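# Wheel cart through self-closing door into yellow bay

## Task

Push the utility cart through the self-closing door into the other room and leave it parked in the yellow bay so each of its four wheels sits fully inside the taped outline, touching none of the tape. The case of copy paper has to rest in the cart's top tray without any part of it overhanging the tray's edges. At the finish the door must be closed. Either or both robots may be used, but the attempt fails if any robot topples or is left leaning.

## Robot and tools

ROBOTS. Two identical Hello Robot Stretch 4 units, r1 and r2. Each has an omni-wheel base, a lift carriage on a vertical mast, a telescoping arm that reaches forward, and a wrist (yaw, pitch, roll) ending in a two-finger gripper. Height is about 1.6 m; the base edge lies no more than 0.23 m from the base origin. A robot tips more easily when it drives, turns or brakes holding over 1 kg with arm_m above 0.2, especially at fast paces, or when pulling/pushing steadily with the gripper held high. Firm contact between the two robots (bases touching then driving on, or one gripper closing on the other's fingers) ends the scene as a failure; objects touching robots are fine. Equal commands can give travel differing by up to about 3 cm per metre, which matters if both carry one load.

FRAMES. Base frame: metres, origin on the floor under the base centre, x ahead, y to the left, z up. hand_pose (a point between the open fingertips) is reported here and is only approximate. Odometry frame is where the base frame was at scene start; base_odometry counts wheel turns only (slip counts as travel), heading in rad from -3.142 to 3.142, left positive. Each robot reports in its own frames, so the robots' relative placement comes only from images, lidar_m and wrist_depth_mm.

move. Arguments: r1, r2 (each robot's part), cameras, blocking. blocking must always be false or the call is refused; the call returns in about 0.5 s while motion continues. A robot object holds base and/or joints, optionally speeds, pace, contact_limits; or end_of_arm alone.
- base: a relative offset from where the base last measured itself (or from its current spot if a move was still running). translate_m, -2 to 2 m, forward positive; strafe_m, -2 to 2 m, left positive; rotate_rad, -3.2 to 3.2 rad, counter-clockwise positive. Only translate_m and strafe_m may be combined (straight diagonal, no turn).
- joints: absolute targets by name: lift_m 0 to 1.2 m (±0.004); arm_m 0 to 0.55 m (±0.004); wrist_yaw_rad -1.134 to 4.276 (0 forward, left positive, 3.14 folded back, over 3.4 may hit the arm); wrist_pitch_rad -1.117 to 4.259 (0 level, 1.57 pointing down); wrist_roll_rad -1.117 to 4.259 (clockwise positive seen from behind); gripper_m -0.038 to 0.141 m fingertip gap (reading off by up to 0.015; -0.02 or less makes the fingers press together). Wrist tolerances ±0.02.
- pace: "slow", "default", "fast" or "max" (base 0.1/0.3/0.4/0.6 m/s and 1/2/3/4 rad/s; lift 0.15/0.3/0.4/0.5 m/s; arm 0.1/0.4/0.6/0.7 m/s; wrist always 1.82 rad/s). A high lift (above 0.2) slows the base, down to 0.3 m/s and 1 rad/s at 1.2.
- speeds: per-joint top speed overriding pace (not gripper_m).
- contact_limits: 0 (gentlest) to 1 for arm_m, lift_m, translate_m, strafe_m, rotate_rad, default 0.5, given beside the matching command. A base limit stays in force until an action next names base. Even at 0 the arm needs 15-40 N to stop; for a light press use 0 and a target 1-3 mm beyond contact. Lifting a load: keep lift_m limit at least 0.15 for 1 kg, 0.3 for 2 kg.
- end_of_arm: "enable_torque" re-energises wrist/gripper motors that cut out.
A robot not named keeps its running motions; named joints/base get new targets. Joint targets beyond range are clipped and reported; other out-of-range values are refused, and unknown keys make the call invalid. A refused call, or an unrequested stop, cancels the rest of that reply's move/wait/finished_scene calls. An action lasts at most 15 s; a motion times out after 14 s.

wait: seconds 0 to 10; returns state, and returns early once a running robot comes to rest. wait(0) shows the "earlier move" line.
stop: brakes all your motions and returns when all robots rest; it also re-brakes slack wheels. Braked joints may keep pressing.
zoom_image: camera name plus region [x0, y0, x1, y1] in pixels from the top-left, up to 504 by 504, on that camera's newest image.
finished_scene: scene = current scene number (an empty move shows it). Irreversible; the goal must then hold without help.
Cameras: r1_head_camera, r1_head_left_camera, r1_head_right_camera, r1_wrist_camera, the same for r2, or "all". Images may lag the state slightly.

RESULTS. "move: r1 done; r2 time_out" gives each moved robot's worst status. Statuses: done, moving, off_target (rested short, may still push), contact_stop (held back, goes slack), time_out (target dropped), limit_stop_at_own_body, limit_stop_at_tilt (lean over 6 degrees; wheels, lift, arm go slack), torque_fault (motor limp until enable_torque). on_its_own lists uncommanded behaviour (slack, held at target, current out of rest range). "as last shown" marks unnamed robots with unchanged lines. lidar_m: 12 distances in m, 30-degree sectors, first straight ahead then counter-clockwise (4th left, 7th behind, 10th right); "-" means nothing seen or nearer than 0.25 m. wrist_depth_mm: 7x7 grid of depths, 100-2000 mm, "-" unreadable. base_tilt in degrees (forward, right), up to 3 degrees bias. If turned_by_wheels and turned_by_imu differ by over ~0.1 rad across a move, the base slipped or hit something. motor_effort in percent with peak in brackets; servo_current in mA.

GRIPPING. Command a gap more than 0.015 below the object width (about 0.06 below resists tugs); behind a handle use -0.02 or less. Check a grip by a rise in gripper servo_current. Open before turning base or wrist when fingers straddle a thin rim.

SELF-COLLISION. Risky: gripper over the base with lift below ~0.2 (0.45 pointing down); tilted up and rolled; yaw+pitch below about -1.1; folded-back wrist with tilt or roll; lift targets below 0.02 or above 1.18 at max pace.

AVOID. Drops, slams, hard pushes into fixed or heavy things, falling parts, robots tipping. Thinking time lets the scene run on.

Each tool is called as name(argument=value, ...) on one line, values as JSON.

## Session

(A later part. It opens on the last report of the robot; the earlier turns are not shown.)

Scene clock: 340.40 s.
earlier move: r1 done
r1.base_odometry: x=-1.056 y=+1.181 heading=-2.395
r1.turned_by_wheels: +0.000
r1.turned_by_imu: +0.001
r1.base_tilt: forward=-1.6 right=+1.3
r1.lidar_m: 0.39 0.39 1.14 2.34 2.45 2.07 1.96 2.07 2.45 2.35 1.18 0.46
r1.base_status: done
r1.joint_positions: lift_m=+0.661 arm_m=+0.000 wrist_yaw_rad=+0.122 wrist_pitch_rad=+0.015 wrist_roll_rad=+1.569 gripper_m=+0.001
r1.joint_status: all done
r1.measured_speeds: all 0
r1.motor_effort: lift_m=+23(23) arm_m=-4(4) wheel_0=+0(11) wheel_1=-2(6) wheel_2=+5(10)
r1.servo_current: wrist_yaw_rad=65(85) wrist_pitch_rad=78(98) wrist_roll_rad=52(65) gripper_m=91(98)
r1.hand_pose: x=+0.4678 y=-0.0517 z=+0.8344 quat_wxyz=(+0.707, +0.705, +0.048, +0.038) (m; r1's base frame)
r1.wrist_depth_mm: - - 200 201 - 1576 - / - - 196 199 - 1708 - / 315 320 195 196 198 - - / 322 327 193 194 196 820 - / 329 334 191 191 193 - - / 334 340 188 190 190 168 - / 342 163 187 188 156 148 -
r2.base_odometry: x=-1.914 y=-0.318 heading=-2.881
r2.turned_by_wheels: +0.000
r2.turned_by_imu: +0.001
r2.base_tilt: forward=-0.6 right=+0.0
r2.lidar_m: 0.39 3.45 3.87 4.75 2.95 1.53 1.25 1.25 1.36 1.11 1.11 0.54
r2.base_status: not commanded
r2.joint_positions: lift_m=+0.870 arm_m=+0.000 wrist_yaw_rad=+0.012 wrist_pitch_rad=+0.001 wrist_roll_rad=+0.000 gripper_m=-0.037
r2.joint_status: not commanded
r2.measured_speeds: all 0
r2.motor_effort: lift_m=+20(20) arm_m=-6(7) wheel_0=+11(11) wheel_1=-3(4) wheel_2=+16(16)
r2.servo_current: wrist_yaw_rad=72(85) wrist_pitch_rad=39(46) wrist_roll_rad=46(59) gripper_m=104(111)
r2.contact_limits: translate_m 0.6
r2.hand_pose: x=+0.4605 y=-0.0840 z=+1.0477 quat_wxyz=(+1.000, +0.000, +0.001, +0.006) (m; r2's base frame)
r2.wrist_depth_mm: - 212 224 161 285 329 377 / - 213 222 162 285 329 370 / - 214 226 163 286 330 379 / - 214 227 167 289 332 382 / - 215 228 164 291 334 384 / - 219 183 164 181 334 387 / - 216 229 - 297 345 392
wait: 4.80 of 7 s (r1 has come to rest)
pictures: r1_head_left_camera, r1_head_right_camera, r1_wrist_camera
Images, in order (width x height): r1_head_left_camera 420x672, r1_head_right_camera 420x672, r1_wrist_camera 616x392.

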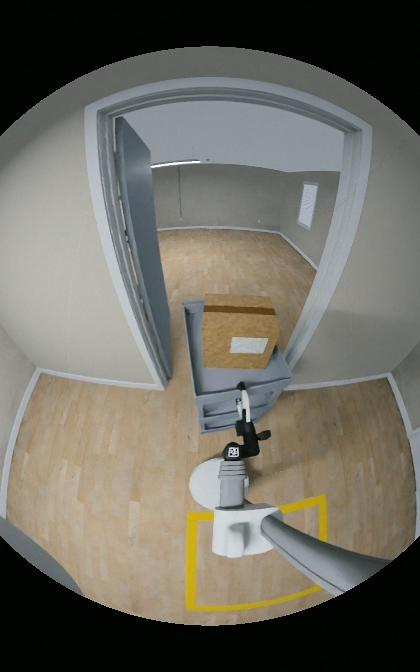

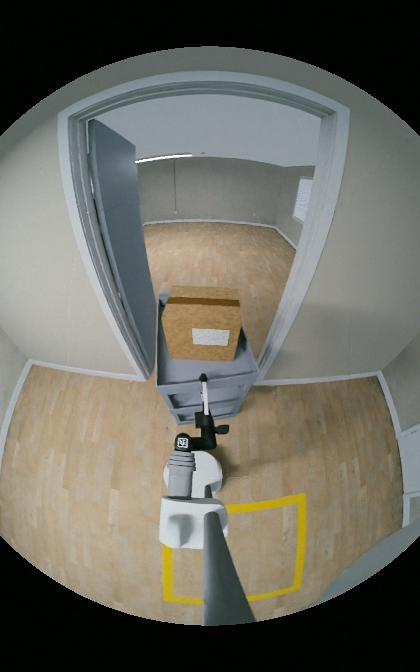

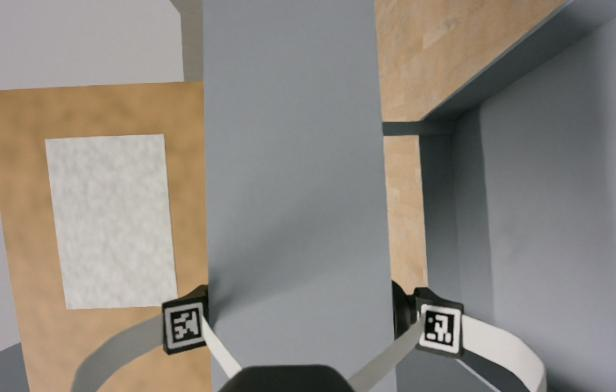

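move(blocking=false, r1={"base":{"translate_m":-0.6},"joints":{"wrist_yaw_rad":0.05},"speeds":{"wrist_yaw_rad":0.05},"pace":"slow"})

wait(seconds=8, cameras=["r1_head_left_camera","r1_wrist_camera"])

move(blocking=false, r1={"base":{"translate_m":-0.6,"strafe_m":-0.2},"joints":{"wrist_yaw_rad":0.0},"speeds":{"wrist_yaw_rad":0.05},"pace":"slow"})

wait(seconds=8, cameras=["r1_head_left_camera","r1_wrist_camera","r1_head_camera","r1_head_right_camera"])

Scene clock: 354.60 s.
move: r1 moving
r1.base_odometry: x=-1.047 y=+1.190 heading=-2.395
r1.turned_by_wheels: +0.000
r1.turned_by_imu: +0.000
r1.base_tilt: forward=-1.6 right=+1.3
r1.lidar_m: 0.40 0.40 1.17 2.34 2.44 2.06 1.93 2.03 2.47 2.37 1.24 0.45
r1.base_status: translate_m moving
r1.joint_positions: lift_m=+0.661 arm_m=+0.000 wrist_yaw_rad=+0.120 wrist_pitch_rad=+0.015 wrist_roll_rad=+1.569 gripper_m=+0.001
r1.joint_status: wrist_yaw_rad moving
r1.measured_speeds: translate_m=-0.048 strafe_m=+0.001 rotate_rad=+0.001 lift_m=+0.000 arm_m=+0.000 wrist_yaw_rad=-0.028 wrist_pitch_rad=+0.000 wrist_roll_rad=+0.000
r1.motor_effort: lift_m=+23(23) arm_m=-4(4) wheel_0=-2(6) wheel_1=-3(7) wheel_2=+12(13)
r1.servo_current: wrist_yaw_rad=163(163) wrist_pitch_rad=91(91) wrist_roll_rad=52(52) gripper_m=85(91)
r1.hand_pose: x=+0.4677 y=-0.0524 z=+0.8344 quat_wxyz=(+0.707, +0.705, +0.048, +0.037) (m; r1's base frame)
r1.wrist_depth_mm: - - 200 202 - 1537 - / - - 198 199 - 1661 - / 315 320 195 196 198 - - / 320 325 193 195 196 809 - / 329 332 191 192 195 - - / 332 338 188 190 190 167 - / 342 162 187 188 146 148 -
r2: as last shown
r2.turned_by_imu: +0.000
r2.base_tilt: forward=-0.7 right=+0.0
r2.lidar_m: 0.41 3.48 3.89 4.72 2.96 1.57 1.25 1.23 1.36 1.12 1.11 0.56
r2.motor_effort: lift_m=+20(20) arm_m=-6(6) wheel_0=+10(11) wheel_1=-4(4) wheel_2=+16(16)
r2.servo_current: wrist_yaw_rad=85(85) wrist_pitch_rad=46(46) wrist_roll_rad=46(52) gripper_m=98(104)
r2.contact_limits: translate_m 0.6
r2.wrist_depth_mm: - 211 224 161 285 329 377 / - 212 222 162 286 327 370 / - 215 227 163 286 330 379 / - 214 228 167 289 330 382 / - 215 228 164 289 334 387 / - 219 183 164 181 338 387 / - 216 228 - 298 343 389
pictures: none

Scene clock: 361.37 s.
earlier move: r1 off_target
r1.base_odometry: x=-0.616 y=+1.588 heading=-2.395
r1.turned_by_wheels: +0.000
r1.turned_by_imu: +0.004
r1.base_tilt: forward=-1.6 right=+1.2
r1.lidar_m: 0.25 0.26 0.86 2.33 2.02 1.43 1.36 1.43 1.93 2.37 2.06 0.63
r1.base_status: done
r1.joint_positions: lift_m=+0.661 arm_m=+0.000 wrist_yaw_rad=+0.071 wrist_pitch_rad=+0.015 wrist_roll_rad=+1.570 gripper_m=+0.001
r1.joint_status: wrist_yaw_rad off_target (ended at +0.072, target +0.050)
r1.measured_speeds: all 0
r1.on_its_own: wrist_yaw_rad is at rest, and its servo_current (124 mA) is outside its rest range (0 to 104 mA)
r1.motor_effort: lift_m=+23(23) arm_m=-4(4) wheel_0=+4(6) wheel_1=-2(7) wheel_2=+7(14)
r1.servo_current: wrist_yaw_rad=124(208) wrist_pitch_rad=85(91) wrist_roll_rad=46(72) gripper_m=85(98)
r1.hand_pose: x=+0.4647 y=-0.0668 z=+0.8344 quat_wxyz=(+0.707, +0.706, +0.030, +0.020) (m; r1's base frame)
r1.wrist_depth_mm: - - - - - 1464 1118 / - - - - - 1464 1118 / - - - 325 389 1397 397 / - - - 265 - 1661 - / - - 375 223 238 1756 - / 351 349 192 191 187 168 - / 322 160 177 173 164 151 -
r2.base_odometry: x=-1.914 y=-0.318 heading=-2.881
r2.turned_by_wheels: +0.000
r2.turned_by_imu: +0.001
r2.base_tilt: forward=-0.7 right=+0.0
r2.lidar_m: 0.37 3.50 3.89 4.74 2.99 1.56 1.27 1.26 1.36 1.11 1.09 0.56
r2.base_status: not commanded
r2.joint_positions: lift_m=+0.870 arm_m=+0.000 wrist_yaw_rad=+0.012 wrist_pitch_rad=+0.001 wrist_roll_rad=+0.000 gripper_m=-0.037
r2.joint_status: not commanded
r2.measured_speeds: all 0
r2.motor_effort: lift_m=+20(20) arm_m=-6(7) wheel_0=+10(11) wheel_1=-4(4) wheel_2=+16(16)
r2.servo_current: wrist_yaw_rad=59(85) wrist_pitch_rad=39(46) wrist_roll_rad=52(65) gripper_m=98(104)
r2.contact_limits: translate_m 0.6
r2.hand_pose: x=+0.4605 y=-0.0840 z=+1.0477 quat_wxyz=(+1.000, +0.000, +0.001, +0.006) (m; r2's base frame)
r2.wrist_depth_mm: - 211 224 162 285 327 379 / - 213 222 162 287 327 370 / - 214 226 163 286 330 379 / - 215 228 167 289 332 384 / - 215 228 164 291 332 384 / - 218 182 164 182 336 387 / - 217 229 - 300 345 389
wait: 6.77 of 8 s (r1 has come to rest)
pictures: r1_head_left_camera, r1_wrist_camera
Images, in order (width x height): r1_head_left_camera 420x672, r1_wrist_camera 616x392.

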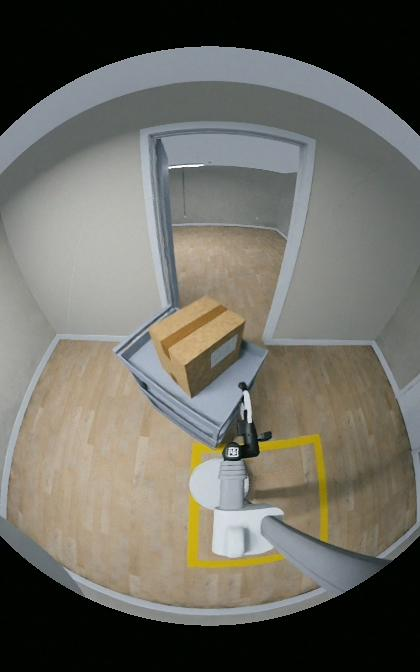

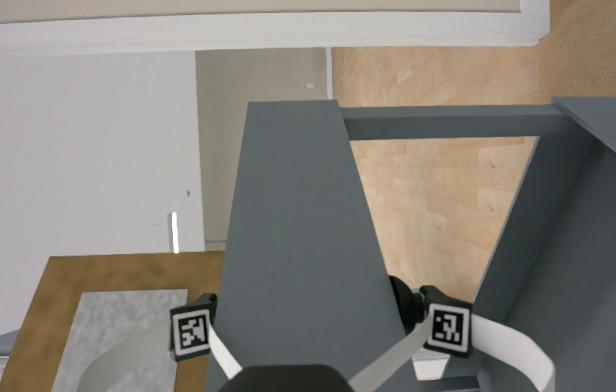

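Scene clock: 361.87 s.
move: r1 moving
r1.base_odometry: x=-0.610 y=+1.600 heading=-2.394
r1.turned_by_wheels: +0.001
r1.turned_by_imu: +0.001
r1.base_tilt: forward=-1.6 right=+1.3
r1.lidar_m: 0.25 0.27 1.95 2.35 1.96 1.43 1.34 1.40 1.94 2.36 2.08 0.61
r1.base_status: translate_m moving; strafe_m moving
r1.joint_positions: lift_m=+0.661 arm_m=+0.000 wrist_yaw_rad=+0.065 wrist_pitch_rad=+0.015 wrist_roll_rad=+1.570 gripper_m=+0.001
r1.joint_status: wrist_yaw_rad moving
r1.measured_speeds: translate_m=-0.049 strafe_m=-0.016 rotate_rad=+0.000 lift_m=+0.000 arm_m=+0.000 wrist_yaw_rad=-0.025 wrist_pitch_rad=+0.000 wrist_roll_rad=+0.000
r1.motor_effort: lift_m=+23(23) arm_m=-4(4) wheel_0=+3(4) wheel_1=-6(6) wheel_2=+14(16)
r1.servo_current: wrist_yaw_rad=299(319) wrist_pitch_rad=78(91) wrist_roll_rad=39(59) gripper_m=85(91)
r1.hand_pose: x=+0.4644 y=-0.0685 z=+0.8344 quat_wxyz=(+0.707, +0.706, +0.028, +0.018) (m; r1's base frame)
r1.wrist_depth_mm: - - - - - - 1118 / - - - - - 1499 1118 / - - - 325 - 1430 394 / - - - 265 - 1618 - / - 389 373 224 239 1756 - / 345 349 193 192 187 169 - / 320 159 178 174 165 151 -
r2: as last shown
r2.turned_by_imu: +0.000
r2.lidar_m: 0.38 3.47 3.85 4.73 2.95 1.56 1.27 1.27 1.37 1.10 1.09 0.55
r2.servo_current: wrist_yaw_rad=59(78) wrist_pitch_rad=33(39) wrist_roll_rad=59(59) gripper_m=98(98)
r2.contact_limits: translate_m 0.6
r2.wrist_depth_mm: - 212 224 161 285 327 377 / - 213 223 162 285 325 368 / - 213 226 163 287 327 377 / - 214 228 167 289 330 382 / - 215 228 164 291 332 387 / - 218 182 165 181 336 387 / - 216 229 - 298 343 392
pictures: none

Scene clock: 368.93 s.
earlier move: r1 off_target
r1.base_odometry: x=-0.312 y=+2.143 heading=-2.394
r1.turned_by_wheels: +0.000
r1.turned_by_imu: +0.001
r1.base_tilt: forward=-1.6 right=+1.3
r1.lidar_m: 0.25 0.25 0.53 2.52 1.13 0.81 0.77 0.81 1.11 2.17 2.24 2.09
r1.base_status: done
r1.joint_positions: lift_m=+0.661 arm_m=+0.000 wrist_yaw_rad=+0.019 wrist_pitch_rad=+0.015 wrist_roll_rad=+1.570 gripper_m=+0.001
r1.joint_status: wrist_yaw_rad off_target (ended at +0.028, target +0.000)
r1.measured_speeds: all 0
r1.motor_effort: lift_m=+23(23) arm_m=-4(4) wheel_0=+2(10) wheel_1=+0(6) wheel_2=+6(17)
r1.servo_current: wrist_yaw_rad=104(462) wrist_pitch_rad=85(91) wrist_roll_rad=39(72) gripper_m=85(98)
r1.hand_pose: x=+0.4609 y=-0.0820 z=+0.8344 quat_wxyz=(+0.707, +0.707, +0.012, +0.001) (m; r1's base frame)
r1.wrist_depth_mm: - - - - - 1618 1118 / - - - - - 1618 1118 / 1808 - - 1863 - 1537 1138 / - - - 327 - 1464 415 / 1756 - - 242 - 1708 - / 1756 - 191 190 185 173 - / 329 159 169 162 150 163 -
r2.base_odometry: x=-1.914 y=-0.318 heading=-2.881
r2.turned_by_wheels: +0.000
r2.turned_by_imu: +0.001
r2.base_tilt: forward=-0.7 right=+0.0
r2.lidar_m: 0.40 3.48 3.86 4.75 2.99 1.58 1.27 1.26 1.37 1.10 1.10 0.58
r2.base_status: not commanded
r2.joint_positions: lift_m=+0.870 arm_m=+0.000 wrist_yaw_rad=+0.012 wrist_pitch_rad=+0.001 wrist_roll_rad=+0.000 gripper_m=-0.037
r2.joint_status: not commanded
r2.measured_speeds: all 0
r2.motor_effort: lift_m=+20(20) arm_m=-6(7) wheel_0=+10(11) wheel_1=-4(4) wheel_2=+16(17)
r2.servo_current: wrist_yaw_rad=65(85) wrist_pitch_rad=46(52) wrist_roll_rad=33(65) gripper_m=91(111)
r2.contact_limits: translate_m 0.6
r2.hand_pose: x=+0.4605 y=-0.0840 z=+1.0477 quat_wxyz=(+1.000, +0.000, +0.001, +0.006) (m; r2's base frame)
r2.wrist_depth_mm: - 211 224 161 285 329 377 / - 213 223 161 287 329 370 / - 214 226 163 287 329 379 / - 215 228 167 289 332 382 / - 215 229 164 290 332 384 / - 219 183 164 181 338 387 / - 216 229 - 297 343 389
wait: 7.07 of 8 s (r1 has come to rest)
pictures: r1_head_camera, r1_head_left_camera, r1_head_right_camera, r1_wrist_camera
Images, in order (width x height): r1_head_camera 420x560, r1_head_left_camera 420x672, r1_head_right_camera 420x672, r1_wrist_camera 616x392.

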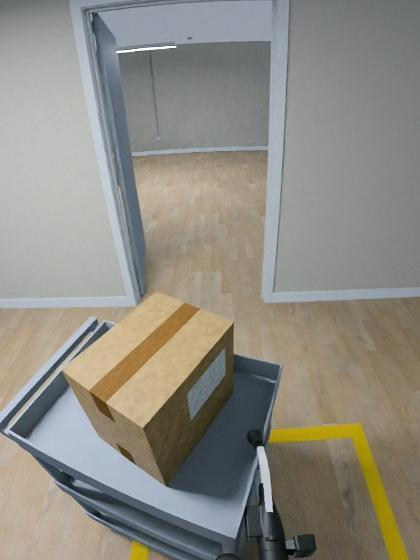

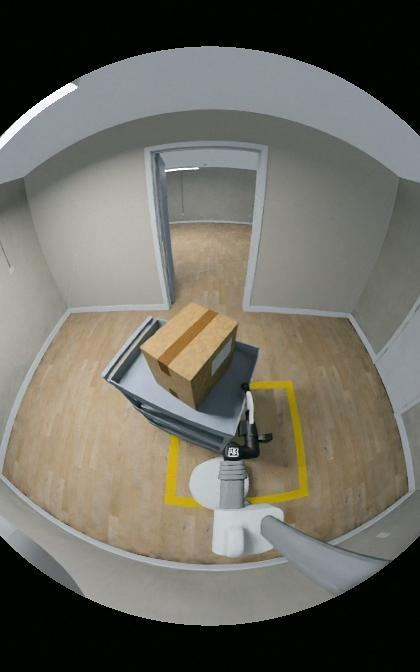

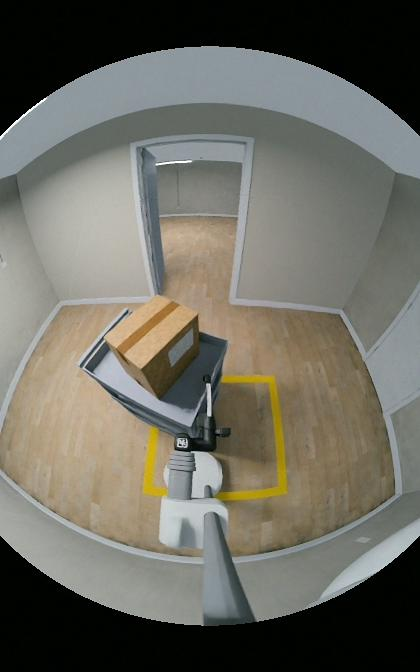

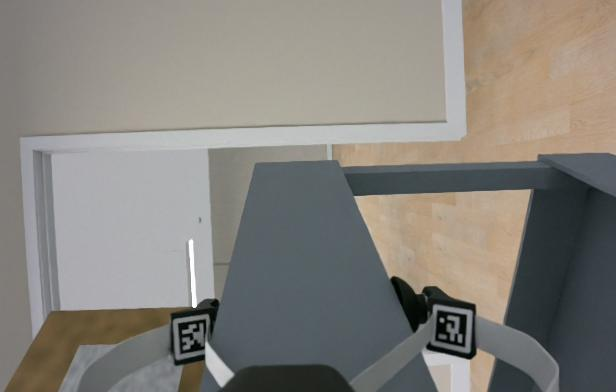

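move(blocking=false, r1={"base":{"translate_m":-0.35,"strafe_m":-0.03},"joints":{"wrist_yaw_rad":-0.2},"speeds":{"wrist_yaw_rad":0.06},"pace":"slow"})

wait(seconds=7, cameras=["r1_head_left_camera","r1_wrist_camera","r1_head_camera","r1_head_right_camera"])

Scene clock: 375.33 s.
move: r1 moving
r1.base_odometry: x=-0.303 y=+2.152 heading=-2.393
r1.turned_by_wheels: +0.001
r1.turned_by_imu: +0.001
r1.base_tilt: forward=-1.6 right=+1.2
r1.lidar_m: 0.25 0.26 0.52 2.52 1.12 0.79 0.74 0.79 1.09 2.18 2.26 2.09
r1.base_status: translate_m moving; strafe_m moving
r1.joint_positions: lift_m=+0.661 arm_m=+0.000 wrist_yaw_rad=+0.008 wrist_pitch_rad=+0.015 wrist_roll_rad=+1.570 gripper_m=+0.001
r1.joint_status: wrist_yaw_rad moving
r1.measured_speeds: translate_m=-0.049 strafe_m=-0.004 rotate_rad=-0.003 lift_m=+0.000 arm_m=+0.000 wrist_yaw_rad=-0.047 wrist_pitch_rad=+0.000 wrist_roll_rad=+0.000
r1.motor_effort: lift_m=+23(23) arm_m=-4(4) wheel_0=+2(2) wheel_1=-3(5) wheel_2=+12(13)
r1.servo_current: wrist_yaw_rad=273(273) wrist_pitch_rad=85(85) wrist_roll_rad=46(65) gripper_m=85(91)
r1.hand_pose: x=+0.4600 y=-0.0850 z=+0.8344 quat_wxyz=(+0.707, +0.707, +0.008, -0.002) (m; r1's base frame)
r1.wrist_depth_mm: - - - - - 1576 1098 / - - - - - 1618 1138 / 1708 - - - - 1499 1160 / 1863 - - 327 - 1464 418 / 1708 - - 241 - 1618 - / 1756 - 191 189 185 173 - / 329 160 169 162 150 163 -
r2: as last shown
r2.turned_by_imu: +0.000
r2.lidar_m: 0.41 3.49 3.88 4.74 2.99 1.53 1.27 1.25 1.38 1.10 1.08 0.56
r2.motor_effort: lift_m=+20(20) arm_m=-6(6) wheel_0=+11(11) wheel_1=-4(4) wheel_2=+16(16)
r2.servo_current: wrist_yaw_rad=72(78) wrist_pitch_rad=39(46) wrist_roll_rad=52(59) gripper_m=104(104)
r2.contact_limits: translate_m 0.6
r2.wrist_depth_mm: - 212 224 161 285 327 379 / - 213 222 162 286 330 370 / - 213 227 162 287 330 379 / - 216 227 167 289 332 384 / - 215 228 164 289 332 387 / - 219 182 164 182 336 384 / - 216 229 - 298 345 392
pictures: none

Scene clock: 379.63 s.
earlier move: r1 off_target
r1.base_odometry: x=-0.076 y=+2.403 heading=-2.394
r1.turned_by_wheels: +0.000
r1.turned_by_imu: +0.002
r1.base_tilt: forward=-1.6 right=+1.3
r1.lidar_m: 0.25 0.28 2.66 1.81 0.62 0.45 0.42 0.44 0.61 1.67 2.21 0.42
r1.base_status: done
r1.joint_positions: lift_m=+0.661 arm_m=+0.000 wrist_yaw_rad=-0.178 wrist_pitch_rad=+0.015 wrist_roll_rad=+1.570 gripper_m=+0.001
r1.joint_status: wrist_yaw_rad off_target (ended at -0.177, target -0.200)
r1.measured_speeds: all 0
r1.on_its_own: wrist_yaw_rad is at rest, and its servo_current (137 mA) is outside its rest range (0 to 104 mA)
r1.motor_effort: lift_m=+23(23) arm_m=-4(4) wheel_0=-1(4) wheel_1=+0(5) wheel_2=+5(13)
r1.servo_current: wrist_yaw_rad=137(351) wrist_pitch_rad=78(91) wrist_roll_rad=46(78) gripper_m=98(98)
r1.hand_pose: x=+0.4392 y=-0.1372 z=+0.8344 quat_wxyz=(+0.704, +0.704, -0.058, -0.068) (m; r1's base frame)
r1.wrist_depth_mm: - - - - - 1576 1138 / - - - - - 1661 1205 / - - - - - 1537 1160 / - - - 325 - 1430 418 / - - - 240 - 1618 - / - 379 190 189 188 171 - / 329 160 168 162 149 163 -
r2.base_odometry: x=-1.914 y=-0.318 heading=-2.881
r2.turned_by_wheels: +0.000
r2.turned_by_imu: +0.001
r2.base_tilt: forward=-0.6 right=+0.1
r2.lidar_m: 0.40 3.46 3.88 4.74 2.99 1.57 1.26 1.27 1.38 1.11 1.10 0.57
r2.base_status: not commanded
r2.joint_positions: lift_m=+0.870 arm_m=+0.000 wrist_yaw_rad=+0.012 wrist_pitch_rad=+0.001 wrist_roll_rad=+0.000 gripper_m=-0.037
r2.joint_status: not commanded
r2.measured_speeds: all 0
r2.motor_effort: lift_m=+20(20) arm_m=-6(7) wheel_0=+10(11) wheel_1=-4(4) wheel_2=+16(16)
r2.servo_current: wrist_yaw_rad=72(85) wrist_pitch_rad=39(46) wrist_roll_rad=59(59) gripper_m=91(104)
r2.contact_limits: translate_m 0.6
r2.hand_pose: x=+0.4605 y=-0.0840 z=+1.0477 quat_wxyz=(+1.000, +0.000, +0.001, +0.006) (m; r2's base frame)
r2.wrist_depth_mm: - 211 224 162 285 327 379 / - 213 223 162 286 327 370 / - 213 227 163 287 329 379 / - 214 228 167 287 330 382 / - 215 228 164 290 332 387 / - 219 182 164 181 336 389 / - 216 229 - 298 345 392
wait: 4.30 of 7 s (r1 has come to rest)
pictures: r1_head_camera, r1_head_left_camera, r1_head_right_camera, r1_wrist_camera
Images, in order (width x height): r1_head_camera 420x560, r1_head_left_camera 420x672, r1_head_right_camera 420x672, r1_wrist_camera 616x392.

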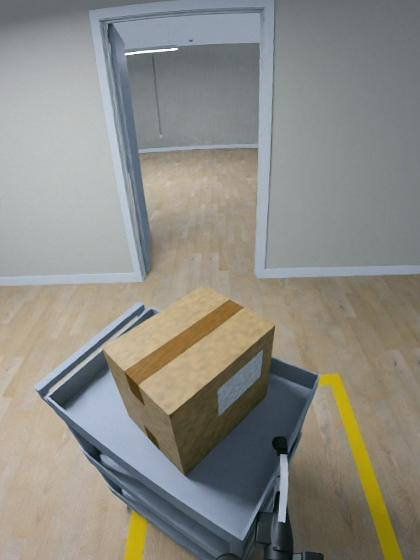

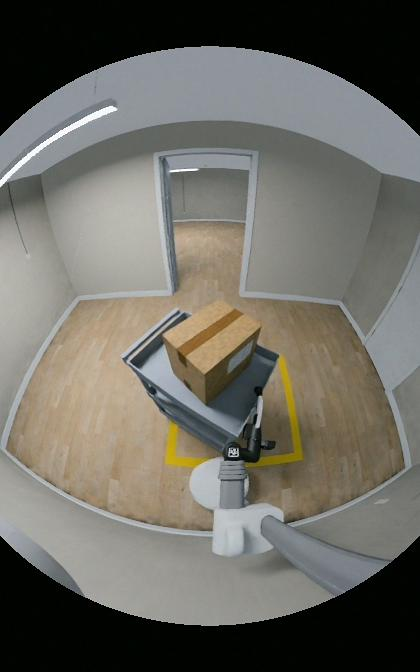

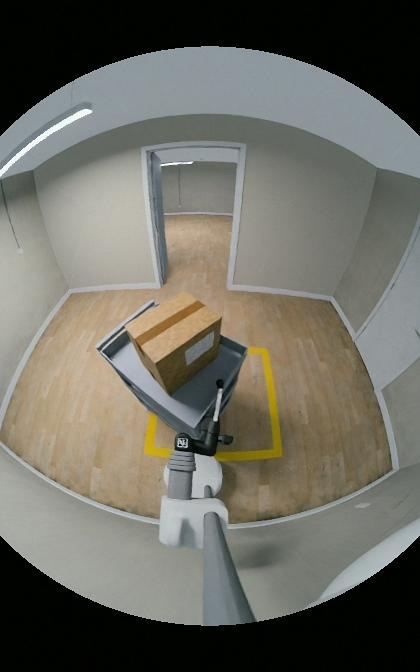

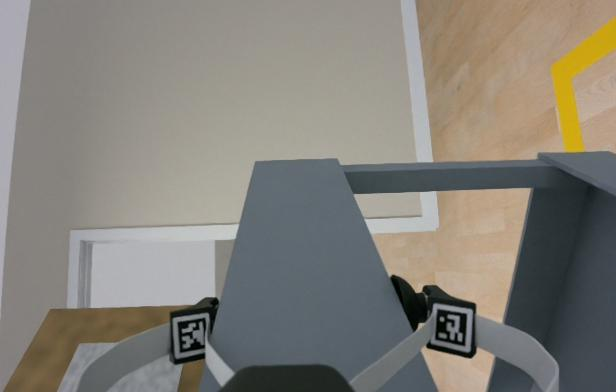

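move(blocking=false, r1={"base":{"translate_m":0.55,"strafe_m":0.0},"joints":{"wrist_yaw_rad":0.12},"speeds":{"wrist_yaw_rad":0.06},"pace":"slow"})

wait(seconds=8, cameras=["r1_head_left_camera"])

move(blocking=false, r1={"base":{"translate_m":-0.5},"joints":{"wrist_yaw_rad":-0.06},"speeds":{"wrist_yaw_rad":0.05},"pace":"slow"})

wait(seconds=8, cameras=["r1_head_left_camera","r1_wrist_camera","r1_head_camera"])

Scene clock: 388.27 s.
move: r1 moving
r1.base_odometry: x=-0.085 y=+2.395 heading=-2.393
r1.turned_by_wheels: +0.001
r1.turned_by_imu: +0.001
r1.base_tilt: forward=-1.7 right=+1.3
r1.lidar_m: 0.25 0.29 2.68 1.85 0.63 0.45 0.42 0.46 0.65 1.73 2.22 0.41
r1.base_status: translate_m moving; strafe_m moving
r1.joint_positions: lift_m=+0.661 arm_m=+0.000 wrist_yaw_rad=-0.171 wrist_pitch_rad=+0.015 wrist_roll_rad=+1.570 gripper_m=+0.001
r1.joint_status: wrist_yaw_rad moving
r1.measured_speeds: translate_m=+0.048 strafe_m=+0.000 rotate_rad=-0.002 lift_m=+0.000 arm_m=+0.000 wrist_yaw_rad=+0.052 wrist_pitch_rad=+0.000 wrist_roll_rad=+0.000
r1.motor_effort: lift_m=+23(23) arm_m=+4(4) wheel_0=+8(11) wheel_1=+7(10) wheel_2=-6(7)
r1.servo_current: wrist_yaw_rad=65(150) wrist_pitch_rad=78(91) wrist_roll_rad=52(59) gripper_m=91(91)
r1.hand_pose: x=+0.4402 y=-0.1352 z=+0.8344 quat_wxyz=(+0.704, +0.705, -0.055, -0.066) (m; r1's base frame)
r1.wrist_depth_mm: - - - - - 1576 1160 / - - - - - 1576 1138 / - - - - - 1537 1229 / - - - 327 - 1464 418 / - - - 240 - 1661 - / - 382 190 189 189 173 - / 329 159 168 161 149 163 -
r2: as last shown
r2.turned_by_imu: +0.000
r2.base_tilt: forward=-0.7 right=+0.1
r2.lidar_m: 0.39 3.49 3.88 4.74 3.00 1.54 1.26 1.25 1.36 1.11 1.10 0.55
r2.motor_effort: lift_m=+20(20) arm_m=-6(6) wheel_0=+11(11) wheel_1=-4(4) wheel_2=+16(16)
r2.servo_current: wrist_yaw_rad=78(85) wrist_pitch_rad=46(46) wrist_roll_rad=39(52) gripper_m=91(104)
r2.contact_limits: translate_m 0.6
r2.wrist_depth_mm: - 212 224 161 285 329 379 / - 213 222 162 286 329 370 / - 214 226 162 287 332 382 / - 216 227 167 289 330 384 / - 215 229 164 290 330 384 / - 218 183 164 182 336 387 / - 216 229 - 297 343 392
pictures: none

Scene clock: 394.57 s.
earlier move: r1 done
r1.base_odometry: x=-0.479 y=+2.029 heading=-2.393
r1.turned_by_wheels: +0.000
r1.turned_by_imu: +0.000
r1.base_tilt: forward=-1.6 right=+1.3
r1.lidar_m: 0.25 0.25 0.53 2.54 1.39 1.00 0.95 1.03 1.40 2.14 2.20 1.89
r1.base_status: done
r1.joint_positions: lift_m=+0.661 arm_m=+0.000 wrist_yaw_rad=+0.117 wrist_pitch_rad=+0.015 wrist_roll_rad=+1.570 gripper_m=+0.001
r1.joint_status: all done
r1.measured_speeds: all 0
r1.motor_effort: lift_m=+23(23) arm_m=+4(4) wheel_0=+4(14) wheel_1=+4(10) wheel_2=-3(8)
r1.servo_current: wrist_yaw_rad=59(150) wrist_pitch_rad=85(91) wrist_roll_rad=33(65) gripper_m=91(98)
r1.hand_pose: x=+0.4675 y=-0.0530 z=+0.8344 quat_wxyz=(+0.707, +0.705, +0.047, +0.036) (m; r1's base frame)
r1.wrist_depth_mm: - - - - - 1499 1138 / - - - - - 1499 1160 / - - - - - 1397 1118 / - - - 293 - 1576 413 / - - - 226 238 1618 - / 373 359 184 183 184 170 - / 322 158 164 159 149 162 -
r2.base_odometry: x=-1.914 y=-0.318 heading=-2.881
r2.turned_by_wheels: +0.000
r2.turned_by_imu: +0.001
r2.base_tilt: forward=-0.7 right=+0.1
r2.lidar_m: 0.40 3.48 3.89 4.72 2.94 1.57 1.28 1.27 1.36 1.12 1.09 0.56
r2.base_status: not commanded
r2.joint_positions: lift_m=+0.870 arm_m=+0.000 wrist_yaw_rad=+0.012 wrist_pitch_rad=+0.001 wrist_roll_rad=+0.000 gripper_m=-0.037
r2.joint_status: not commanded
r2.measured_speeds: all 0
r2.motor_effort: lift_m=+20(20) arm_m=-6(7) wheel_0=+10(11) wheel_1=-4(4) wheel_2=+16(16)
r2.servo_current: wrist_yaw_rad=65(85) wrist_pitch_rad=46(46) wrist_roll_rad=52(65) gripper_m=104(111)
r2.contact_limits: translate_m 0.6
r2.hand_pose: x=+0.4605 y=-0.0840 z=+1.0477 quat_wxyz=(+1.000, +0.000, +0.001, +0.006) (m; r2's base frame)
r2.wrist_depth_mm: - 211 223 161 285 329 379 / - 213 223 162 287 329 370 / - 214 226 163 287 329 379 / - 214 227 167 289 330 384 / - 216 228 163 290 332 384 / - 218 183 165 181 336 384 / - 216 229 - 298 343 392
wait: 6.30 of 8 s (r1 has come to rest)
pictures: r1_head_left_camera
Images, in order (width x height): r1_head_left_camera 420x672.

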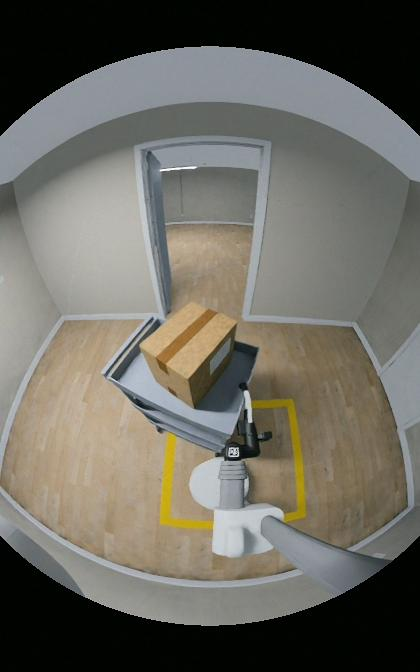

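Scene clock: 395.07 s.
move: r1 moving
r1.base_odometry: x=-0.470 y=+2.037 heading=-2.394
r1.turned_by_wheels: +0.000
r1.turned_by_imu: +0.000
r1.base_tilt: forward=-1.6 right=+1.3
r1.lidar_m: 0.25 0.26 0.55 2.55 1.37 1.00 0.95 1.00 1.39 2.13 2.22 1.90
r1.base_status: translate_m moving
r1.joint_positions: lift_m=+0.661 arm_m=+0.000 wrist_yaw_rad=+0.102 wrist_pitch_rad=+0.015 wrist_roll_rad=+1.570 gripper_m=+0.001
r1.joint_status: wrist_yaw_rad moving
r1.measured_speeds: translate_m=-0.048 strafe_m=+0.000 rotate_rad=+0.003 lift_m=+0.000 arm_m=+0.000 wrist_yaw_rad=-0.010 wrist_pitch_rad=+0.000 wrist_roll_rad=+0.000
r1.motor_effort: lift_m=+23(23) arm_m=+1(4) wheel_0=-6(9) wheel_1=-7(7) wheel_2=+8(8)
r1.servo_current: wrist_yaw_rad=59(65) wrist_pitch_rad=85(85) wrist_roll_rad=52(65) gripper_m=91(91)
r1.hand_pose: x=+0.4667 y=-0.0575 z=+0.8344 quat_wxyz=(+0.707, +0.706, +0.042, +0.031) (m; r1's base frame)
r1.wrist_depth_mm: - - - - - 1499 1138 / - - - - - 1499 1182 / - - - 370 399 1397 1078 / - - - 287 - 1708 - / - - - 224 234 1661 - / 362 357 183 183 183 167 - / 317 159 164 159 150 162 -
r2: as last shown
r2.turned_by_imu: +0.000
r2.base_tilt: forward=-0.6 right=+0.0
r2.lidar_m: 0.40 3.49 3.85 4.75 2.96 1.55 1.28 1.25 1.38 1.11 1.10 0.56
r2.motor_effort: lift_m=+20(20) arm_m=-7(7) wheel_0=+11(11) wheel_1=-3(4) wheel_2=+16(16)
r2.servo_current: wrist_yaw_rad=72(85) wrist_pitch_rad=39(46) wrist_roll_rad=39(52) gripper_m=98(104)
r2.contact_limits: translate_m 0.6
r2.wrist_depth_mm: - 212 224 161 285 327 377 / - 213 221 161 286 330 370 / - 214 226 163 286 327 379 / - 215 226 167 287 329 382 / - 214 228 164 290 334 382 / - 219 183 164 181 336 389 / - 216 229 - 300 343 389
pictures: none

Scene clock: 400.87 s.
earlier move: r1 done
r1.base_odometry: x=-0.113 y=+2.369 heading=-2.394
r1.turned_by_wheels: +0.000
r1.turned_by_imu: +0.001
r1.base_tilt: forward=-1.6 right=+1.3
r1.lidar_m: 0.38 2.40 2.68 2.00 0.69 0.50 0.47 0.48 0.72 1.89 2.24 0.42
r1.base_status: done
r1.joint_positions: lift_m=+0.661 arm_m=+0.000 wrist_yaw_rad=-0.057 wrist_pitch_rad=+0.015 wrist_roll_rad=+1.570 gripper_m=+0.001
r1.joint_status: all done
r1.measured_speeds: all 0
r1.motor_effort: lift_m=+23(23) arm_m=-3(4) wheel_0=-4(9) wheel_1=-3(8) wheel_2=+2(14)
r1.servo_current: wrist_yaw_rad=46(195) wrist_pitch_rad=85(91) wrist_roll_rad=33(78) gripper_m=85(98)
r1.hand_pose: x=+0.4538 y=-0.1038 z=+0.8344 quat_wxyz=(+0.707, +0.707, -0.015, -0.026) (m; r1's base frame)
r1.wrist_depth_mm: - - 175 176 177 1708 - / 291 294 175 177 178 - - / 301 306 177 178 179 - - / 312 317 178 179 180 - - / 325 329 179 179 181 - - / 340 342 180 181 182 167 - / 355 153 180 181 149 1464 -
r2.base_odometry: x=-1.914 y=-0.318 heading=-2.881
r2.turned_by_wheels: +0.000
r2.turned_by_imu: +0.001
r2.base_tilt: forward=-0.7 right=+0.0
r2.lidar_m: 0.39 3.47 3.87 4.73 2.96 1.58 1.27 1.26 1.37 1.11 1.09 0.56
r2.base_status: not commanded
r2.joint_positions: lift_m=+0.870 arm_m=+0.000 wrist_yaw_rad=+0.012 wrist_pitch_rad=+0.001 wrist_roll_rad=+0.000 gripper_m=-0.037
r2.joint_status: not commanded
r2.measured_speeds: all 0
r2.motor_effort: lift_m=+20(20) arm_m=-6(7) wheel_0=+11(11) wheel_1=-3(4) wheel_2=+16(16)
r2.servo_current: wrist_yaw_rad=72(85) wrist_pitch_rad=39(46) wrist_roll_rad=39(59) gripper_m=98(104)
r2.contact_limits: translate_m 0.6
r2.hand_pose: x=+0.4605 y=-0.0840 z=+1.0477 quat_wxyz=(+1.000, +0.000, +0.001, +0.006) (m; r2's base frame)
r2.wrist_depth_mm: - 212 224 162 286 329 377 / - 213 223 162 287 329 370 / - 213 226 163 289 329 379 / - 215 228 167 289 332 384 / - 215 228 164 291 332 384 / - 219 183 164 181 336 387 / - 216 229 - 298 345 392
wait: 5.80 of 8 s (r1 has come to rest)
pictures: r1_head_camera, r1_head_left_camera, r1_wrist_camera
Images, in order (width x height): r1_head_camera 420x560, r1_head_left_camera 420x672, r1_wrist_camera 616x392.

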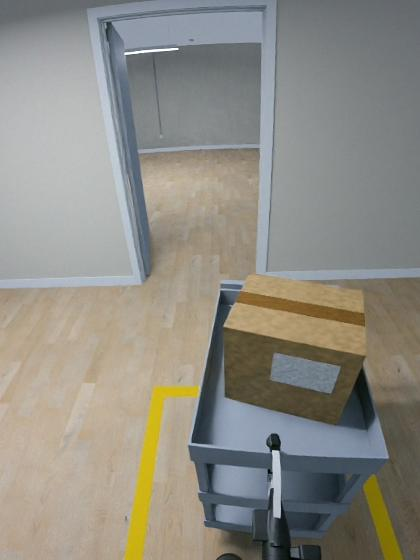

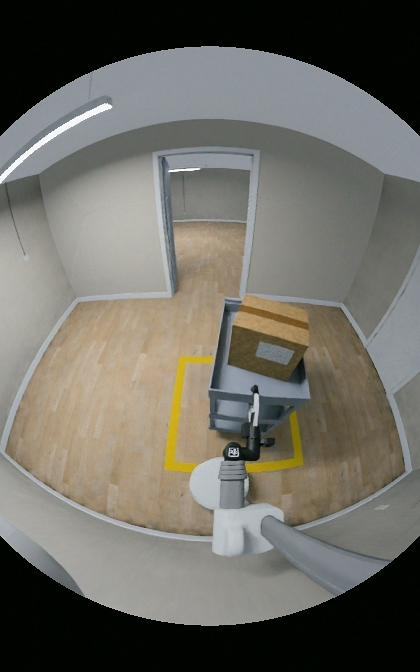

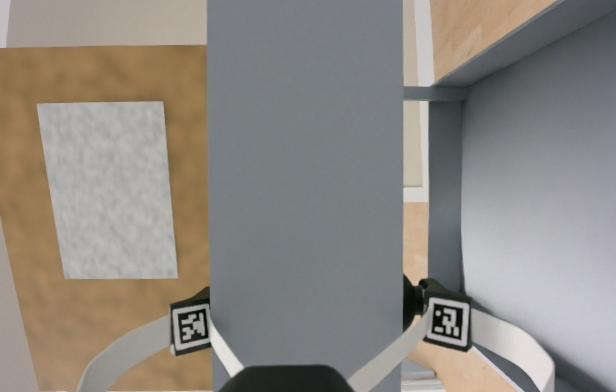

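move(blocking=false, r1={"base":{"translate_m":-0.12},"pace":"slow"})

wait(seconds=3)

move(blocking=false, r1={"joints":{"gripper_m":0.09}}, r2={"joints":{"gripper_m":0.14}})

wait(seconds=1.3)

move(blocking=false, r1={"base":{"translate_m":-0.07},"pace":"slow"}, r2={"base":{"translate_m":-0.2}})

wait(seconds=3, cameras=["r1_head_camera","r1_head_left_camera","r2_head_left_camera"])

zoom_image(camera="r1_head_camera", region=[60, 200, 420, 560])

Scene clock: 411.67 s.
move: r1 moving
r1.base_odometry: x=-0.103 y=+2.377 heading=-2.394
r1.turned_by_wheels: +0.000
r1.turned_by_imu: -0.001
r1.base_tilt: forward=-1.6 right=+1.3
r1.lidar_m: 0.38 2.39 2.66 1.95 0.69 0.49 0.45 0.47 0.69 1.82 2.20 0.40
r1.base_status: translate_m moving
r1.joint_positions: lift_m=+0.661 arm_m=+0.000 wrist_yaw_rad=-0.057 wrist_pitch_rad=+0.015 wrist_roll_rad=+1.570 gripper_m=+0.001
r1.joint_status: not commanded
r1.measured_speeds: translate_m=-0.049 strafe_m=+0.000 rotate_rad=+0.000 lift_m=+0.000 arm_m=+0.000 wrist_yaw_rad=+0.000 wrist_pitch_rad=+0.000 wrist_roll_rad=+0.000
r1.motor_effort: lift_m=+23(23) arm_m=-4(4) wheel_0=-9(9) wheel_1=-6(7) wheel_2=+9(9)
r1.servo_current: wrist_yaw_rad=46(72) wrist_pitch_rad=78(85) wrist_roll_rad=52(65) gripper_m=85(98)
r1.hand_pose: x=+0.4538 y=-0.1038 z=+0.8344 quat_wxyz=(+0.707, +0.707, -0.015, -0.026) (m; r1's base frame)
r1.wrist_depth_mm: - - 177 178 179 1708 - / 294 297 178 178 180 - - / 303 306 178 179 180 - - / 314 315 179 180 181 - - / 327 329 179 180 182 - - / 338 338 180 181 183 166 - / 351 153 180 182 150 1618 -
r2: as last shown
r2.turned_by_imu: +0.000
r2.base_tilt: forward=-0.6 right=+0.0
r2.lidar_m: 0.40 3.49 3.88 4.72 3.00 1.58 1.28 1.26 1.35 1.11 1.11 0.56
r2.motor_effort: lift_m=+20(20) arm_m=-6(6) wheel_0=+10(11) wheel_1=-4(4) wheel_2=+16(16)
r2.servo_current: wrist_yaw_rad=65(78) wrist_pitch_rad=39(52) wrist_roll_rad=46(52) gripper_m=98(98)
r2.contact_limits: translate_m 0.6
r2.wrist_depth_mm: - 212 224 161 286 327 377 / - 213 222 162 286 329 370 / - 214 227 163 287 330 379 / - 214 228 167 287 332 384 / - 214 228 164 290 332 384 / - 220 182 165 181 338 389 / - 216 229 - 298 345 392
pictures: none

Scene clock: 413.63 s.
earlier move: r1 done
r1.base_odometry: x=-0.025 y=+2.450 heading=-2.395
r1.turned_by_wheels: -0.001
r1.turned_by_imu: -0.001
r1.base_tilt: forward=-1.6 right=+1.3
r1.lidar_m: 0.37 2.52 2.68 1.51 0.53 0.38 0.34 0.37 0.51 1.43 0.48 0.40
r1.base_status: done
r1.joint_positions: lift_m=+0.661 arm_m=+0.000 wrist_yaw_rad=-0.064 wrist_pitch_rad=+0.015 wrist_roll_rad=+1.570 gripper_m=+0.001
r1.joint_status: not commanded
r1.measured_speeds: all 0
r1.motor_effort: lift_m=+23(23) arm_m=-4(4) wheel_0=-10(13) wheel_1=-4(7) wheel_2=-1(11)
r1.servo_current: wrist_yaw_rad=52(78) wrist_pitch_rad=78(91) wrist_roll_rad=52(72) gripper_m=91(98)
r1.hand_pose: x=+0.4531 y=-0.1057 z=+0.8344 quat_wxyz=(+0.707, +0.707, -0.017, -0.028) (m; r1's base frame)
r1.wrist_depth_mm: 274 278 165 165 167 1708 - / 283 287 167 167 170 - - / 297 300 169 170 172 768 - / 312 314 173 173 176 - - / 329 329 175 176 179 - - / 345 347 179 180 181 167 - / 370 160 183 182 173 1618 -
r2.base_odometry: x=-1.914 y=-0.318 heading=-2.881
r2.turned_by_wheels: +0.000
r2.turned_by_imu: +0.000
r2.base_tilt: forward=-0.6 right=+0.1
r2.lidar_m: 0.39 3.49 3.89 4.73 2.95 1.58 1.27 1.24 1.36 1.10 1.10 0.57
r2.base_status: not commanded
r2.joint_positions: lift_m=+0.870 arm_m=+0.000 wrist_yaw_rad=+0.012 wrist_pitch_rad=+0.001 wrist_roll_rad=+0.000 gripper_m=-0.037
r2.joint_status: not commanded
r2.measured_speeds: all 0
r2.motor_effort: lift_m=+20(20) arm_m=-6(7) wheel_0=+10(11) wheel_1=-4(4) wheel_2=+16(16)
r2.servo_current: wrist_yaw_rad=78(85) wrist_pitch_rad=46(52) wrist_roll_rad=59(59) gripper_m=104(104)
r2.contact_limits: translate_m 0.6
r2.hand_pose: x=+0.4605 y=-0.0840 z=+1.0477 quat_wxyz=(+1.000, +0.000, +0.001, +0.006) (m; r2's base frame)
r2.wrist_depth_mm: - 212 224 161 285 327 379 / - 213 222 162 287 327 370 / - 213 226 162 289 329 382 / - 215 228 167 287 332 382 / - 215 228 164 291 332 387 / - 219 183 165 181 336 389 / - 216 228 - 298 345 392
wait: 1.97 of 3 s (r1 has come to rest)
pictures: none

Scene clock: 414.13 s.
move: r1 moving; r2 moving
r1.base_odometry: x=-0.025 y=+2.451 heading=-2.395
r1.turned_by_wheels: +0.000
r1.turned_by_imu: +0.000
r1.base_tilt: forward=-1.6 right=+1.3
r1.lidar_m: 0.40 2.53 2.64 1.52 0.53 0.36 0.33 0.36 0.52 1.42 0.51 0.41
r1.base_status: not commanded
r1.joint_positions: lift_m=+0.661 arm_m=+0.000 wrist_yaw_rad=-0.065 wrist_pitch_rad=+0.015 wrist_roll_rad=+1.570 gripper_m=+0.020
r1.joint_status: gripper_m moving
r1.measured_speeds: translate_m=+0.000 strafe_m=+0.000 rotate_rad=+0.001 lift_m=+0.000 arm_m=+0.000 wrist_yaw_rad=+0.000 wrist_pitch_rad=+0.000 wrist_roll_rad=+0.000
r1.motor_effort: lift_m=+23(23) arm_m=-1(4) wheel_0=-8(10) wheel_1=-2(4) wheel_2=-3(3)
r1.servo_current: wrist_yaw_rad=52(52) wrist_pitch_rad=72(85) wrist_roll_rad=39(65) gripper_m=39(98)
r1.hand_pose: x=+0.4529 y=-0.1060 z=+0.8344 quat_wxyz=(+0.707, +0.707, -0.018, -0.028) (m; r1's base frame)
r1.wrist_depth_mm: 278 279 167 167 169 1756 - / 287 290 170 170 171 - - / 298 303 173 174 175 - - / 314 319 175 176 178 - - / 332 334 179 180 182 798 - / 353 349 182 183 185 169 - / - 151 185 185 150 1576 -
r2.base_odometry: x=-1.914 y=-0.318 heading=-2.881
r2.turned_by_wheels: +0.000
r2.turned_by_imu: +0.000
r2.base_tilt: forward=-0.7 right=+0.0
r2.lidar_m: 0.40 3.49 3.88 4.71 2.99 1.57 1.27 1.26 1.36 1.11 1.10 0.56
r2.base_status: not commanded
r2.joint_positions: lift_m=+0.870 arm_m=+0.000 wrist_yaw_rad=+0.012 wrist_pitch_rad=+0.001 wrist_roll_rad=+0.000 gripper_m=-0.012
r2.joint_status: gripper_m moving
r2.measured_speeds: all 0
r2.motor_effort: lift_m=+20(20) arm_m=-6(6) wheel_0=+11(11) wheel_1=-3(4) wheel_2=+12(16)
r2.servo_current: wrist_yaw_rad=85(85) wrist_pitch_rad=46(46) wrist_roll_rad=46(52) gripper_m=65(117)
r2.contact_limits: translate_m 0.6
r2.hand_pose: x=+0.4605 y=-0.0840 z=+1.0477 quat_wxyz=(+1.000, +0.000, +0.001, +0.006) (m; r2's base frame)
r2.wrist_depth_mm: - 214 227 173 289 330 382 / - 216 224 165 290 330 384 / - 216 226 166 291 334 384 / - 217 230 172 291 334 382 / - 217 230 167 293 338 389 / - 222 185 172 289 342 392 / - - 229 - 290 355 387
pictures: none

Scene clock: 415.33 s.
earlier move: r1 done; r2 moving
r1.base_odometry: x=-0.025 y=+2.451 heading=-2.394
r1.turned_by_wheels: +0.000
r1.turned_by_imu: +0.000
r1.base_tilt: forward=-1.6 right=+1.3
r1.lidar_m: 0.42 2.52 2.65 1.52 0.53 0.38 0.35 0.36 0.54 1.42 2.22 0.42
r1.base_status: not commanded
r1.joint_positions: lift_m=+0.661 arm_m=+0.000 wrist_yaw_rad=-0.064 wrist_pitch_rad=+0.014 wrist_roll_rad=+1.570 gripper_m=+0.090
r1.joint_status: all done
r1.measured_speeds: all 0
r1.motor_effort: lift_m=+23(23) arm_m=+4(4) wheel_0=-4(10) wheel_1=-2(4) wheel_2=-3(4)
r1.servo_current: wrist_yaw_rad=59(72) wrist_pitch_rad=65(91) wrist_roll_rad=52(65) gripper_m=46(98)
r1.hand_pose: x=+0.4531 y=-0.1057 z=+0.8348 quat_wxyz=(+0.707, +0.707, -0.018, -0.028) (m; r1's base frame)
r1.wrist_depth_mm: - - 179 179 180 1756 - / 298 303 182 182 183 778 - / 312 315 185 185 186 798 - / 327 330 327 186 188 798 - / 351 349 345 191 193 - - / 373 364 193 194 194 - - / - 384 387 143 198 1618 -
r2.base_odometry: x=-1.914 y=-0.318 heading=-2.882
r2.turned_by_wheels: -0.001
r2.turned_by_imu: -0.001
r2.base_tilt: forward=-0.7 right=+0.1
r2.lidar_m: 0.44 3.49 3.89 4.73 2.99 1.57 1.29 1.26 1.33 1.11 1.09 0.67
r2.base_status: not commanded
r2.joint_positions: lift_m=+0.870 arm_m=+0.000 wrist_yaw_rad=+0.004 wrist_pitch_rad=+0.001 wrist_roll_rad=+0.000 gripper_m=+0.118
r2.joint_status: gripper_m moving
r2.measured_speeds: translate_m=+0.000 strafe_m=+0.000 rotate_rad=-0.001 lift_m=+0.000 arm_m=+0.000 wrist_yaw_rad=-0.036 wrist_pitch_rad=+0.000 wrist_roll_rad=+0.000
r2.motor_effort: lift_m=+20(20) arm_m=-6(7) wheel_0=+4(11) wheel_1=-3(4) wheel_2=+6(16)
r2.servo_current: wrist_yaw_rad=52(85) wrist_pitch_rad=33(46) wrist_roll_rad=46(59) gripper_m=111(124)
r2.contact_limits: translate_m 0.6
r2.hand_pose: x=+0.4598 y=-0.0864 z=+1.0477 quat_wxyz=(+1.000, +0.000, +0.001, +0.002) (m; r2's base frame)
r2.wrist_depth_mm: - 278 225 329 370 - - / - 279 226 330 370 402 - / - 282 229 334 373 404 - / - 281 239 334 373 407 - / - 286 236 336 368 - - / - 281 225 332 196 - - / - 291 231 - 392 - -
wait: 1.20 of 1.3 s (r1 has come to rest)
pictures: none

Scene clock: 415.83 s.
earlier move: r2 moving
move: r1 moving; r2 moving
r1.base_odometry: x=-0.015 y=+2.459 heading=-2.395
r1.turned_by_wheels: +0.000
r1.turned_by_imu: +0.000
r1.base_tilt: forward=-1.6 right=+1.3
r1.lidar_m: 0.43 2.53 2.66 1.48 0.52 0.37 0.33 0.33 0.50 1.39 2.24 0.43
r1.base_status: translate_m moving
r1.joint_positions: lift_m=+0.661 arm_m=+0.000 wrist_yaw_rad=-0.063 wrist_pitch_rad=+0.014 wrist_roll_rad=+1.570 gripper_m=+0.090
r1.joint_status: not commanded
r1.measured_speeds: translate_m=-0.049 strafe_m=+0.000 rotate_rad=-0.003 lift_m=+0.000 arm_m=+0.000 wrist_yaw_rad=+0.000 wrist_pitch_rad=+0.000 wrist_roll_rad=+0.000
r1.motor_effort: lift_m=+23(23) arm_m=+4(4) wheel_0=-6(6) wheel_1=-4(5) wheel_2=+6(7)
r1.servo_current: wrist_yaw_rad=39(65) wrist_pitch_rad=78(78) wrist_roll_rad=65(65) gripper_m=39(52)
r1.hand_pose: x=+0.4532 y=-0.1053 z=+0.8348 quat_wxyz=(+0.707, +0.707, -0.017, -0.027) (m; r1's base frame)
r1.wrist_depth_mm: - - 186 186 187 1921 - / 307 310 309 190 190 - - / 320 325 320 193 194 788 - / 340 342 336 196 198 - - / 359 359 355 200 202 - - / - 373 202 204 198 - - / - 397 399 142 209 1618 -
r2.base_odometry: x=-1.884 y=-0.310 heading=-2.882
r2.turned_by_wheels: +0.000
r2.turned_by_imu: +0.000
r2.base_tilt: forward=-0.7 right=+0.1
r2.lidar_m: 0.60 3.53 3.88 4.71 2.90 1.53 1.23 1.22 1.34 1.13 1.12 0.79
r2.base_status: translate_m moving
r2.joint_positions: lift_m=+0.870 arm_m=+0.000 wrist_yaw_rad=+0.003 wrist_pitch_rad=+0.001 wrist_roll_rad=+0.000 gripper_m=+0.139
r2.joint_status: gripper_m moving
r2.measured_speeds: translate_m=-0.121 strafe_m=-0.002 rotate_rad=+0.000 lift_m=+0.000 arm_m=+0.000 wrist_yaw_rad=+0.000 wrist_pitch_rad=+0.000 wrist_roll_rad=+0.000
r2.motor_effort: lift_m=+20(20) arm_m=-6(7) wheel_0=-7(9) wheel_1=-8(8) wheel_2=+11(13)
r2.servo_current: wrist_yaw_rad=46(52) wrist_pitch_rad=39(46) wrist_roll_rad=39(52) gripper_m=52(104)
r2.hand_pose: x=+0.4597 y=-0.0866 z=+1.0477 quat_wxyz=(+1.000, +0.000, +0.001, +0.001) (m; r2's base frame)
r2.wrist_depth_mm: - - 364 - - - - / - - 366 - - - - / - - 370 - - - - / - - 370 - - - - / - - 373 - - - - / - - 196 157 187 183 - / - - 375 - - - -
pictures: none

Scene clock: 417.30 s.
earlier move: r1 done; r2 moving
r1.base_odometry: x=+0.027 y=+2.498 heading=-2.395
r1.turned_by_wheels: +0.000
r1.turned_by_imu: +0.000
r1.base_tilt: forward=-1.6 right=+1.3
r1.lidar_m: 0.48 2.58 2.66 1.25 0.44 0.29 0.27 0.31 0.43 1.15 2.26 0.48
r1.base_status: done
r1.joint_positions: lift_m=+0.661 arm_m=+0.000 wrist_yaw_rad=-0.063 wrist_pitch_rad=+0.007 wrist_roll_rad=+1.570 gripper_m=+0.090
r1.joint_status: not commanded
r1.measured_speeds: all 0
r1.motor_effort: lift_m=+23(23) arm_m=+4(4) wheel_0=-4(9) wheel_1=-3(7) wheel_2=+3(8)
r1.servo_current: wrist_yaw_rad=52(65) wrist_pitch_rad=52(78) wrist_roll_rad=52(72) gripper_m=46(52)
r1.hand_pose: x=+0.4532 y=-0.1053 z=+0.8368 quat_wxyz=(+0.707, +0.707, -0.020, -0.025) (m; r1's base frame)
r1.wrist_depth_mm: - - - 238 - 1863 - / 366 362 359 244 249 - - / - 377 377 249 - 842 - / - 397 397 253 866 842 - / - 418 415 259 262 - - / - 439 212 263 194 - - / - - - 143 - 1708 -
r2.base_odometry: x=-1.721 y=-0.267 heading=-2.882
r2.turned_by_wheels: +0.000
r2.turned_by_imu: +0.000
r2.base_tilt: forward=-0.7 right=+0.0
r2.lidar_m: 1.24 3.67 4.10 4.67 2.51 1.32 1.09 1.06 1.20 1.17 1.16 1.28
r2.base_status: translate_m moving
r2.joint_positions: lift_m=+0.870 arm_m=+0.000 wrist_yaw_rad=+0.003 wrist_pitch_rad=+0.001 wrist_roll_rad=+0.000 gripper_m=+0.140
r2.joint_status: all done
r2.measured_speeds: all 0
r2.motor_effort: lift_m=+20(20) arm_m=-7(7) wheel_0=-3(12) wheel_1=-4(8) wheel_2=+3(14)
r2.servo_current: wrist_yaw_rad=52(52) wrist_pitch_rad=33(46) wrist_roll_rad=46(59) gripper_m=52(104)
r2.hand_pose: x=+0.4597 y=-0.0866 z=+1.0477 quat_wxyz=(+1.000, +0.000, +0.001, +0.001) (m; r2's base frame)
r2.wrist_depth_mm: - - - - - - - / - - - - - - - / - - - - - - - / - - - - - - - / - - - - - - - / - - 991 157 187 182 - / - - - - - - -
wait: 1.47 of 3 s (r1 has come to rest)
pictures: r1_head_camera, r1_head_left_camera, r2_head_left_camera
Images, in order (width x height): r1_head_camera 420x560, r1_head_left_camera 420x672, r2_head_left_camera 420x672.

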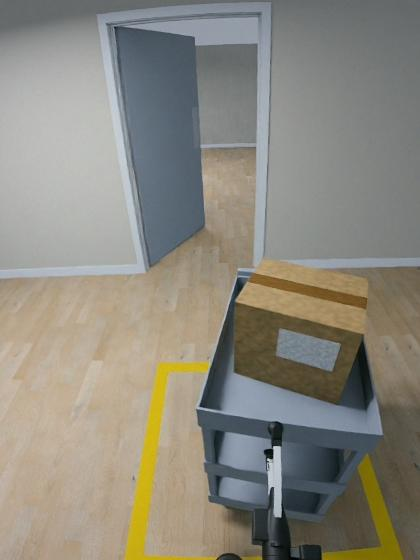

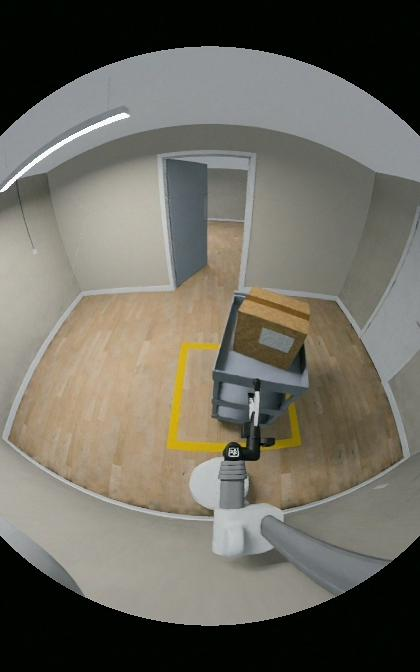

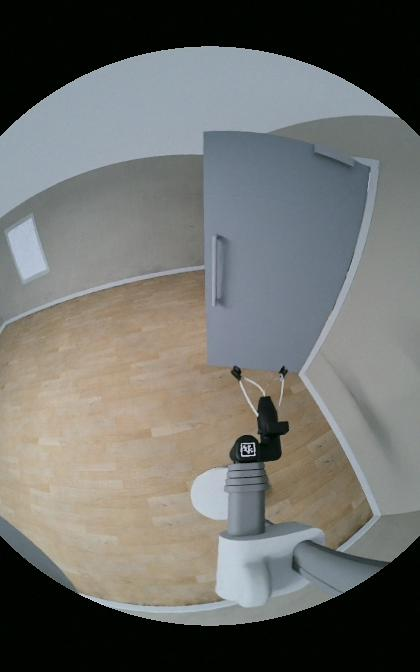

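Scaled by 1.400 from the camera's 420x560 image, which has a finer 600x800 frame.

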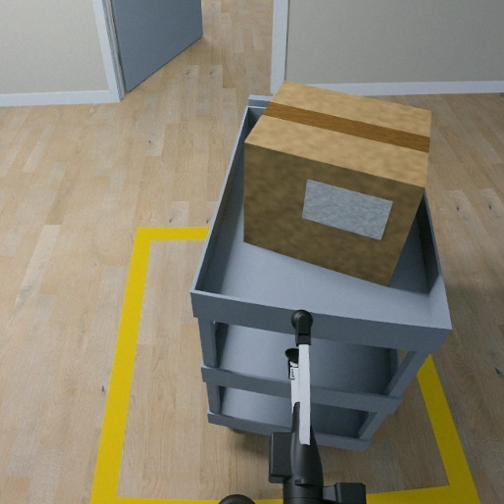

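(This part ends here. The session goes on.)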